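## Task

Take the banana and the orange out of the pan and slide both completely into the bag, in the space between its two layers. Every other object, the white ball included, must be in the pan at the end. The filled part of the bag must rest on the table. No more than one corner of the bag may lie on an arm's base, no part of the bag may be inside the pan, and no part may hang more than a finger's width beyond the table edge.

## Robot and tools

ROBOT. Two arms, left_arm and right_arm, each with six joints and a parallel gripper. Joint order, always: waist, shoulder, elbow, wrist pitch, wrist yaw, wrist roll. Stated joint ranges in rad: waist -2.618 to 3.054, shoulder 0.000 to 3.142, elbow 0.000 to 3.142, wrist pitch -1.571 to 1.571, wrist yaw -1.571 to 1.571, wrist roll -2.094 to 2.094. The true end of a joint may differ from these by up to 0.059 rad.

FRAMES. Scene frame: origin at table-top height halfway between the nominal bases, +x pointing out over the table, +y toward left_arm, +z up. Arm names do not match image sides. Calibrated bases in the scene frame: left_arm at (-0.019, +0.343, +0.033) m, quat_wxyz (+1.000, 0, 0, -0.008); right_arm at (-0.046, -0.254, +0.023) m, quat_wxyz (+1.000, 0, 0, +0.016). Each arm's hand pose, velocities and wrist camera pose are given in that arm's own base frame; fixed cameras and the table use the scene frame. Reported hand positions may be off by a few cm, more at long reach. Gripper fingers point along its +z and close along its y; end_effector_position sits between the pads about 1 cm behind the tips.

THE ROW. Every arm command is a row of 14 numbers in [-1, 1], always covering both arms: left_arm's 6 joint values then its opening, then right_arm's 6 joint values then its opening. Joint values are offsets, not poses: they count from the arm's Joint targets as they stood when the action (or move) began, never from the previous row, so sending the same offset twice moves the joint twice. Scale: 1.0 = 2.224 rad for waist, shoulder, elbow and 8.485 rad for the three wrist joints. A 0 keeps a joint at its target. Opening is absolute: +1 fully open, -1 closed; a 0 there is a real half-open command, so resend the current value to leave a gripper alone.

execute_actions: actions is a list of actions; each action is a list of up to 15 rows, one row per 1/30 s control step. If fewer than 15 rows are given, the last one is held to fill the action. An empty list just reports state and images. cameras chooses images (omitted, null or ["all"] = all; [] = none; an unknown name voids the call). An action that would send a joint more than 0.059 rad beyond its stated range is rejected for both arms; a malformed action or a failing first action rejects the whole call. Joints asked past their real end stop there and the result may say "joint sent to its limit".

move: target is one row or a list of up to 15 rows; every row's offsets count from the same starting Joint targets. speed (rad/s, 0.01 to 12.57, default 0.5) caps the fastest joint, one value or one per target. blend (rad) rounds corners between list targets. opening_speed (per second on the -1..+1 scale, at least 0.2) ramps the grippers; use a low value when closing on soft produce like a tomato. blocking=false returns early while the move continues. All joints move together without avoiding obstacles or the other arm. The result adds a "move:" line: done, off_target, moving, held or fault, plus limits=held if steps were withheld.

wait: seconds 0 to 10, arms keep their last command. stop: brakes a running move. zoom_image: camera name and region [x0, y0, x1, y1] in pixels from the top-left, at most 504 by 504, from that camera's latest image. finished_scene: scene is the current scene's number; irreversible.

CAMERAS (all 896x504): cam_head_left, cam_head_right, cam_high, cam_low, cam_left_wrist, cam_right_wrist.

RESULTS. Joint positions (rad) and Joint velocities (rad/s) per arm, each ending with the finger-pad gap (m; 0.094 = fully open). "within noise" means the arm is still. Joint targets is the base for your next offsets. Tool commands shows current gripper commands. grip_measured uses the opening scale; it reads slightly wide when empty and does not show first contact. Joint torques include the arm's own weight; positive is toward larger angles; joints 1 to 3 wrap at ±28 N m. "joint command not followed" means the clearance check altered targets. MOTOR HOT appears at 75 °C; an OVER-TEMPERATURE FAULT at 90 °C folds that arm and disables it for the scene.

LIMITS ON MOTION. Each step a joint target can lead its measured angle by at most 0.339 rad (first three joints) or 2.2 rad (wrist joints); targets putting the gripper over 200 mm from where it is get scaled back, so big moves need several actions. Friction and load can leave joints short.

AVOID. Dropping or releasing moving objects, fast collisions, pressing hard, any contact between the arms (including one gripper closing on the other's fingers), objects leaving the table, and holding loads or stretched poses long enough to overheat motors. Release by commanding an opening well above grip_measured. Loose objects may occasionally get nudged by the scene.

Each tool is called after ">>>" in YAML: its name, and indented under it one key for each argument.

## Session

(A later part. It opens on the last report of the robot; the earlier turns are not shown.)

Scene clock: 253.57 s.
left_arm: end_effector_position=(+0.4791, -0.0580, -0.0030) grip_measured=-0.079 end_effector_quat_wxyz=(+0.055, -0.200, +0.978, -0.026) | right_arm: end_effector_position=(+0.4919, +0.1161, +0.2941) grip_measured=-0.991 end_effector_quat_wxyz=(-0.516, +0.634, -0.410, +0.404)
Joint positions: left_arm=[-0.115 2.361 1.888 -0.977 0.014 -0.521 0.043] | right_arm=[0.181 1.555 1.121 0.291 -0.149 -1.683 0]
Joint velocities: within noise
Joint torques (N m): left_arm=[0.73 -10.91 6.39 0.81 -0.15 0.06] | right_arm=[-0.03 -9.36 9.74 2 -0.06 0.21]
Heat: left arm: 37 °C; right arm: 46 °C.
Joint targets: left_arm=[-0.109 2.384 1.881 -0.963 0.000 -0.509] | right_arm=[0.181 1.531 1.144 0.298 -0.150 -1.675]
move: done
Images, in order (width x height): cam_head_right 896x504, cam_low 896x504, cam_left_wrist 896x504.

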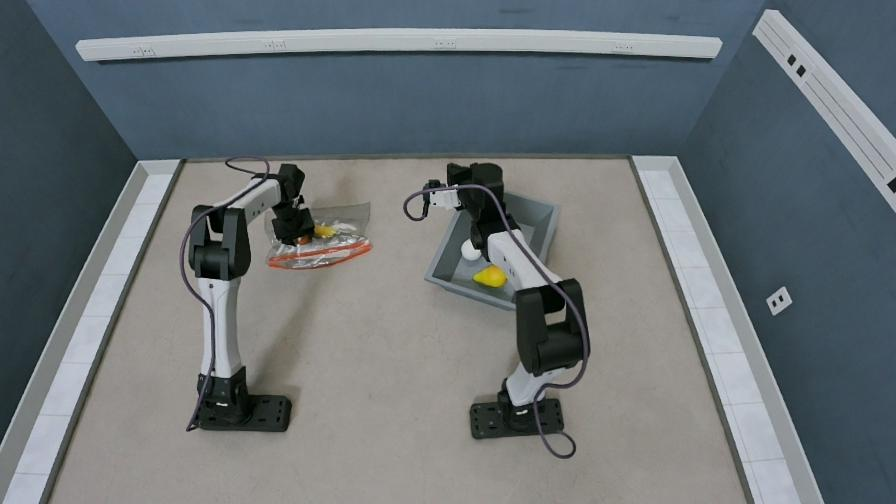

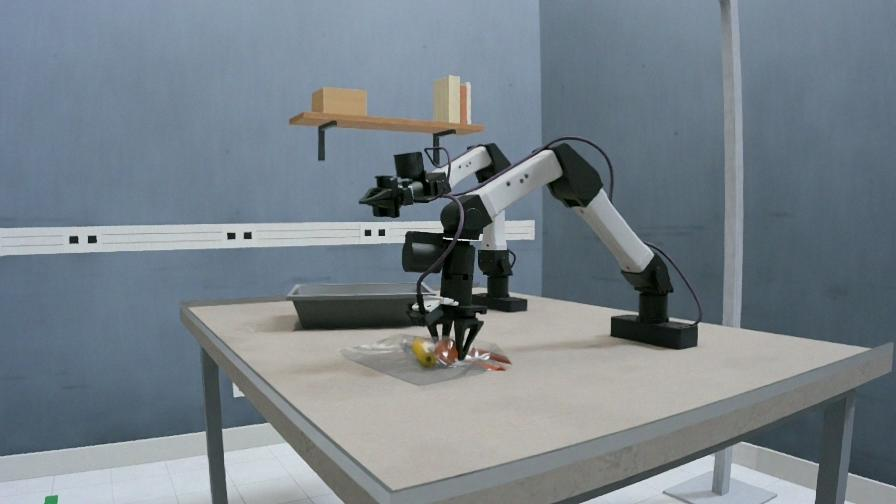

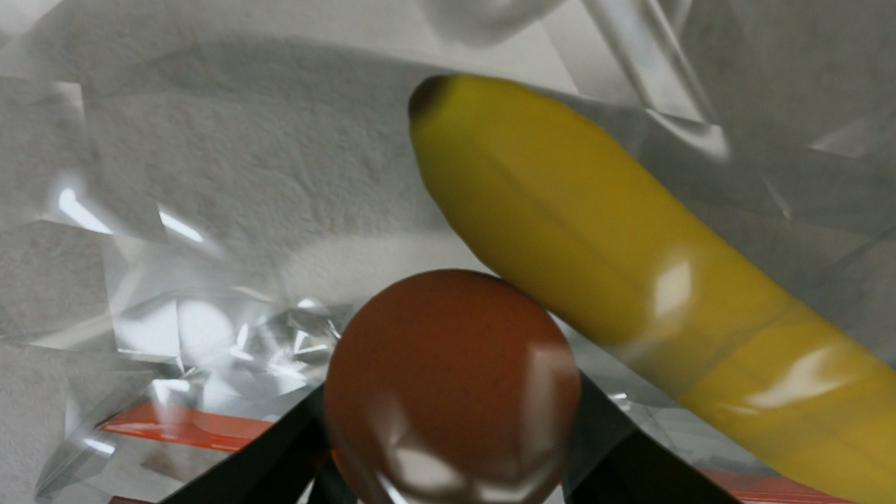

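Good margin. Release and lift.

>>> move:
  target:
    - [0,0,0,0,0,0,0.4,0,0,0,0,0,0,-1]
    - [0,-0.04,0.04,-0.022,0,0,0.4,0,0,0,0,0,0,-1]
    - [0,-0.07,0.15,-0.0565,0,0,0.4,0,0,0,0,0,0,-1]
  speed: 0.3
  opening_speed: 0.6

>>> zoom_image:
  camera: "cam_low"
  region: [340, 220, 600, 400]

>>> zoom_image:
  camera: "cam_head_right"
  region: [230, 180, 390, 320]

Scene clock: 257.20 s.
left_arm: end_effector_position=(+0.4518, -0.0549, +0.1168) grip_measured=+0.399 end_effector_quat_wxyz=(+0.035, -0.201, +0.979, -0.019) | right_arm: end_effector_position=(+0.4919, +0.1161, +0.2941) grip_measured=-0.991 end_effector_quat_wxyz=(-0.516, +0.634, -0.410, +0.404)
Joint positions: left_arm=[-0.115 2.259 2.197 -1.43 0.014 -0.52 0.066] | right_arm=[0.181 1.555 1.121 0.291 -0.149 -1.683 0]
Joint velocities: within noise
Joint torques (N m): left_arm=[0.73 -14.39 8.81 0.44 -0.15 0.07] | right_arm=[-0.03 -9.37 9.74 2 -0.06 0.2]
Heat: left arm: 38 °C; right arm: 46 °C.
Joint targets: left_arm=[-0.109 2.228 2.215 -1.443 0.000 -0.509] | right_arm=[0.181 1.531 1.144 0.298 -0.150 -1.675]
move: done

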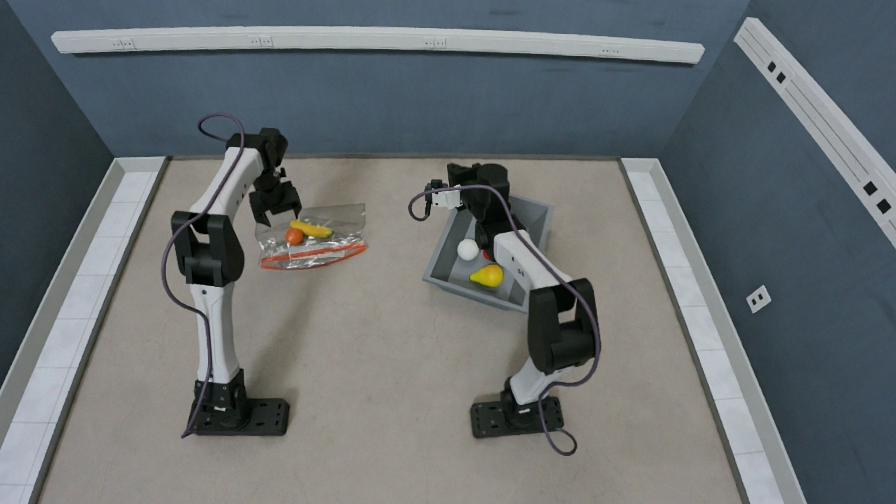

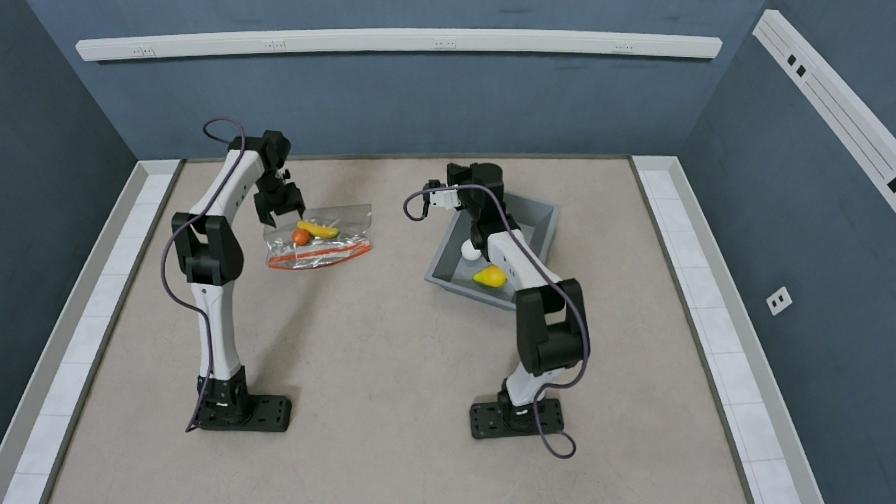

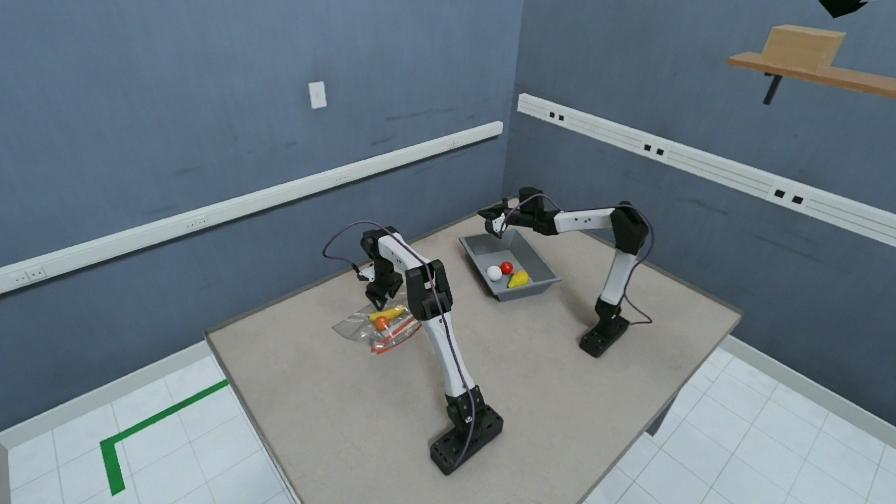

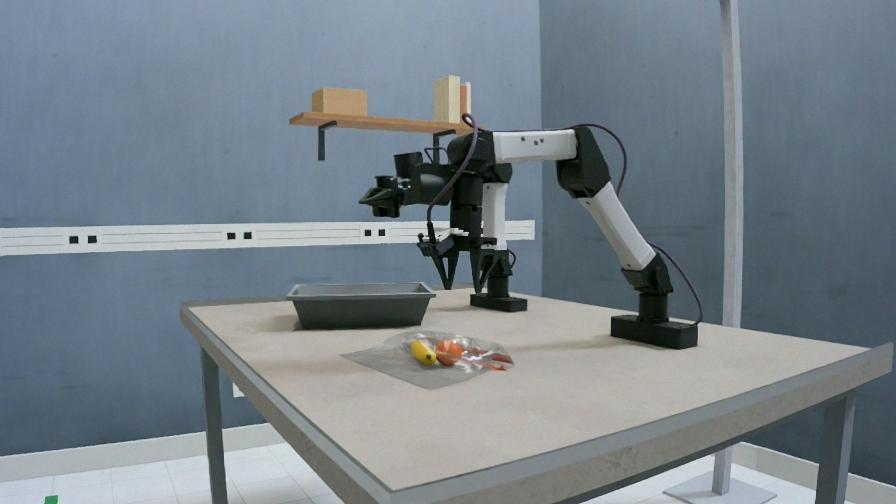

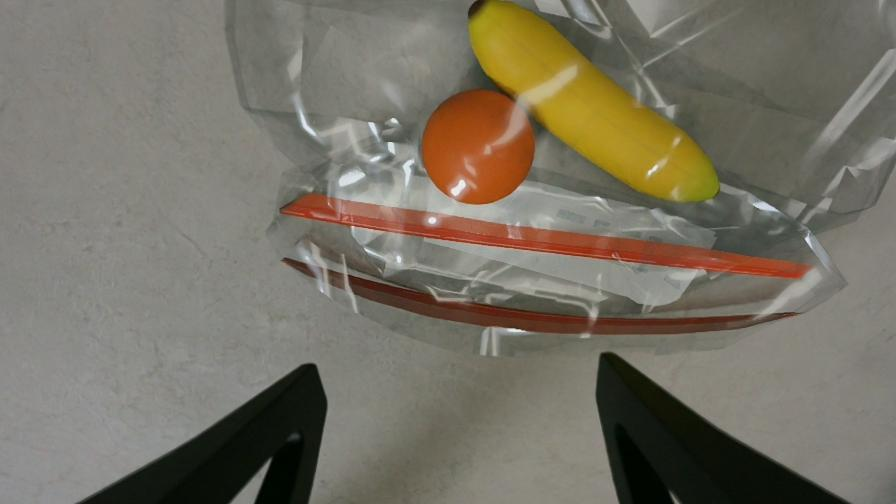

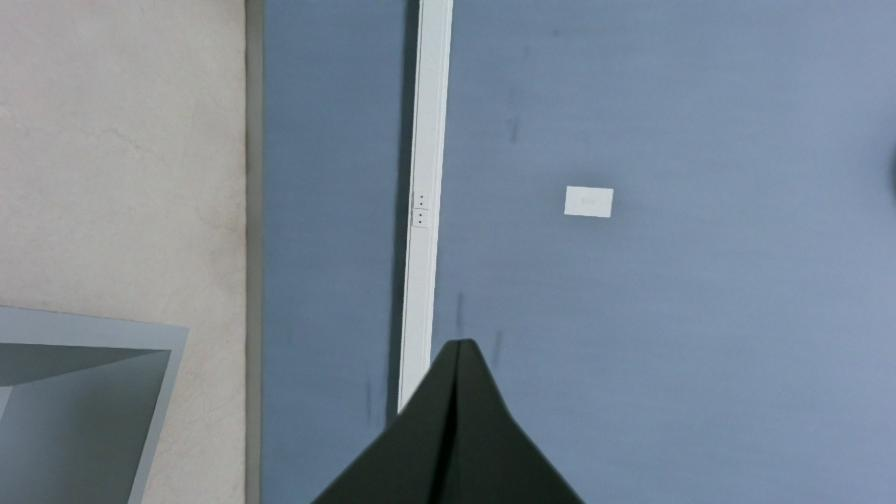

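Scaled by 1.938 from the camera's 896x504 image, which has a finer 1280x720 frame.

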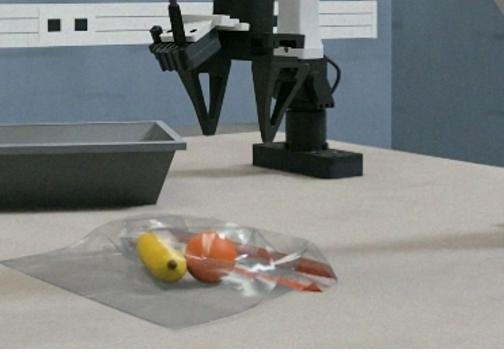

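Scaled by 3.150 from the camera's 896x504 image, which has a finer 1280x720 frame.

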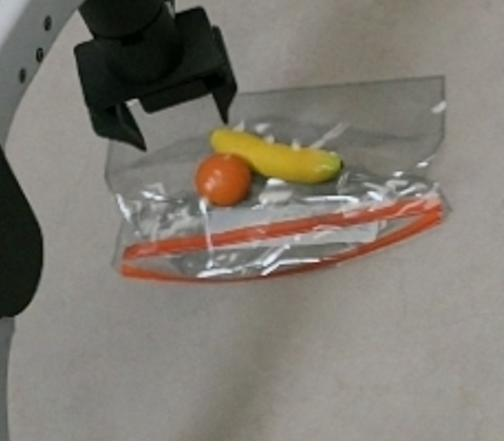

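>>> move:
  target:
    - [0.0,-0.25,0,0,0,0,0.4,0,0,0,0,0,0,-1]
    - [0.3,-0.35,0,0.03,0,0,0.4,-0.3,0,0,0,0,0,-1]
  speed: 0.7
  blend: 0.1

>>> zoom_image:
  camera: "cam_head_right"
  region: [230, 140, 590, 340]

Scene clock: 259.83 s.
left_arm: end_effector_position=(+0.2991, +0.1826, +0.4788) grip_measured=+0.399 end_effector_quat_wxyz=(+0.531, -0.431, +0.730, +0.005) | right_arm: end_effector_position=(+0.4577, -0.2143, +0.2941) grip_measured=-0.991 end_effector_quat_wxyz=(+0.354, -0.464, +0.596, -0.551)
Joint positions: left_arm=[0.553 1.455 2.2 -1.195 0.01 -0.52 0.066] | right_arm=[-0.488 1.555 1.121 0.291 -0.148 -1.683 0]
Joint velocities: within noise
Joint torques (N m): left_arm=[0.69 -4.33 7.06 2.42 -0.1 0.07] | right_arm=[0.23 -9.37 9.74 2 -0.06 0.2]
Heat: left arm: 38 °C; right arm: 46 °C.
Joint targets: left_arm=[0.559 1.450 2.215 -1.188 0.000 -0.509] | right_arm=[-0.487 1.531 1.144 0.298 -0.150 -1.675]
move: done

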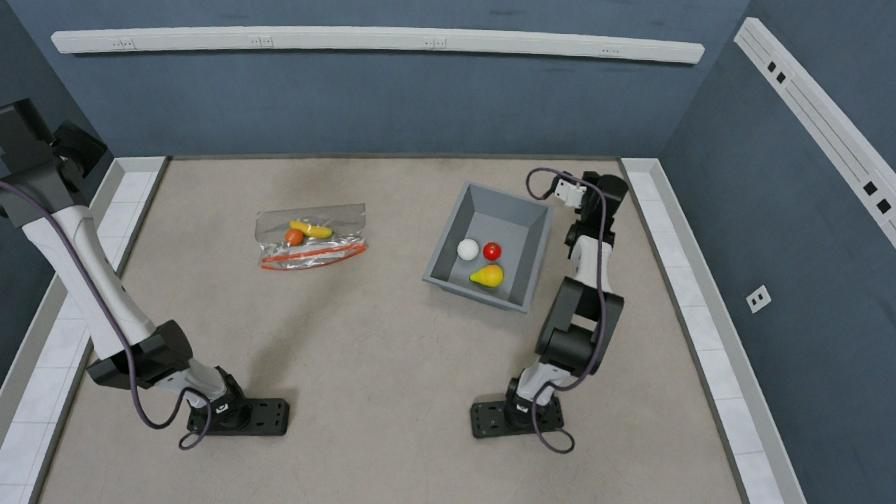

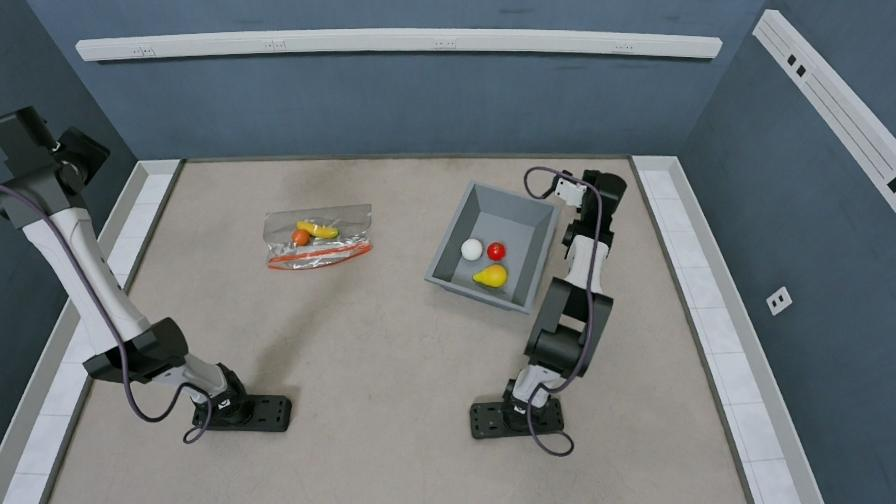

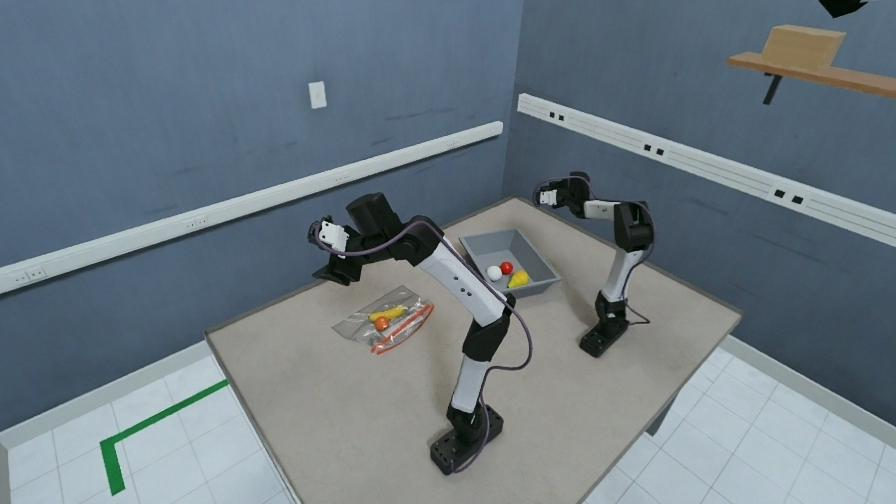

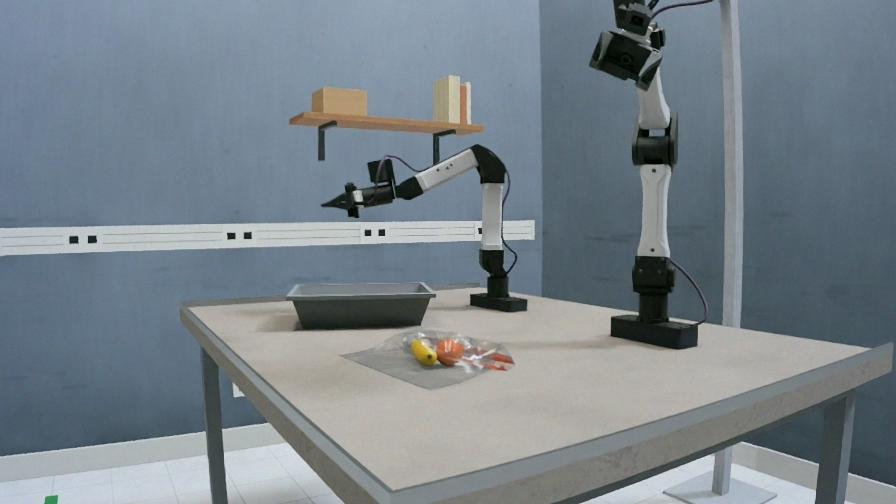

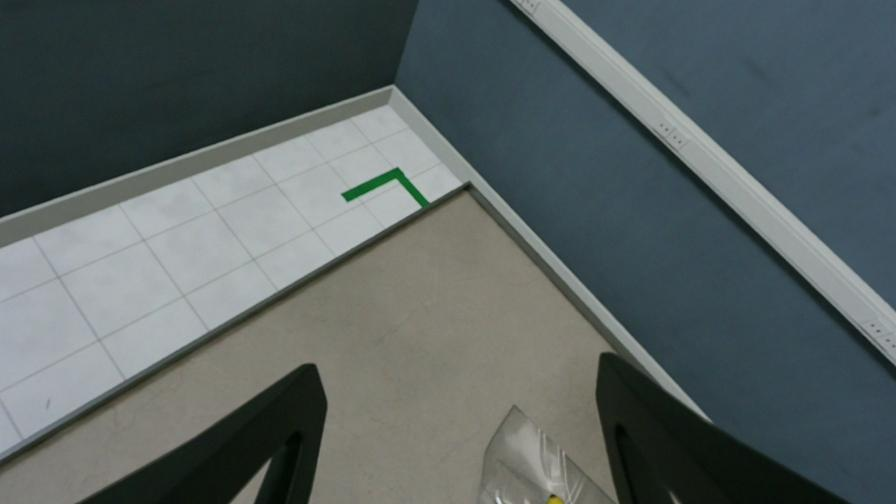

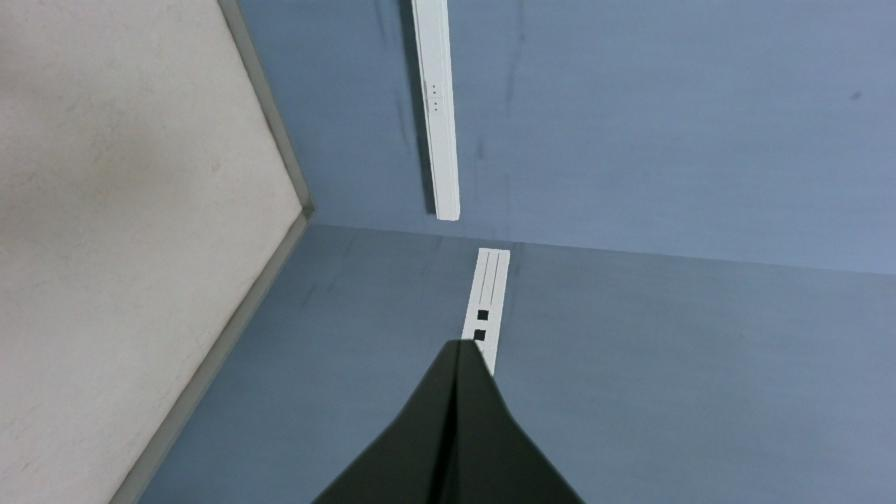

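Scaled by 1.400 from the camera's 896x504 image, which has a finer 1280x720 frame.

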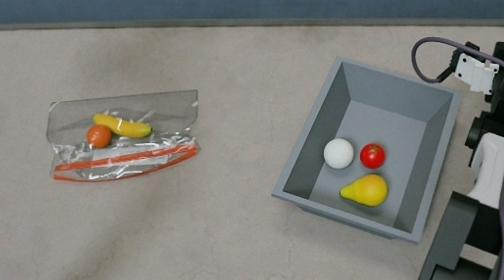

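>>> finished_scene:
  scene: 2

The scene is finished: the task was done.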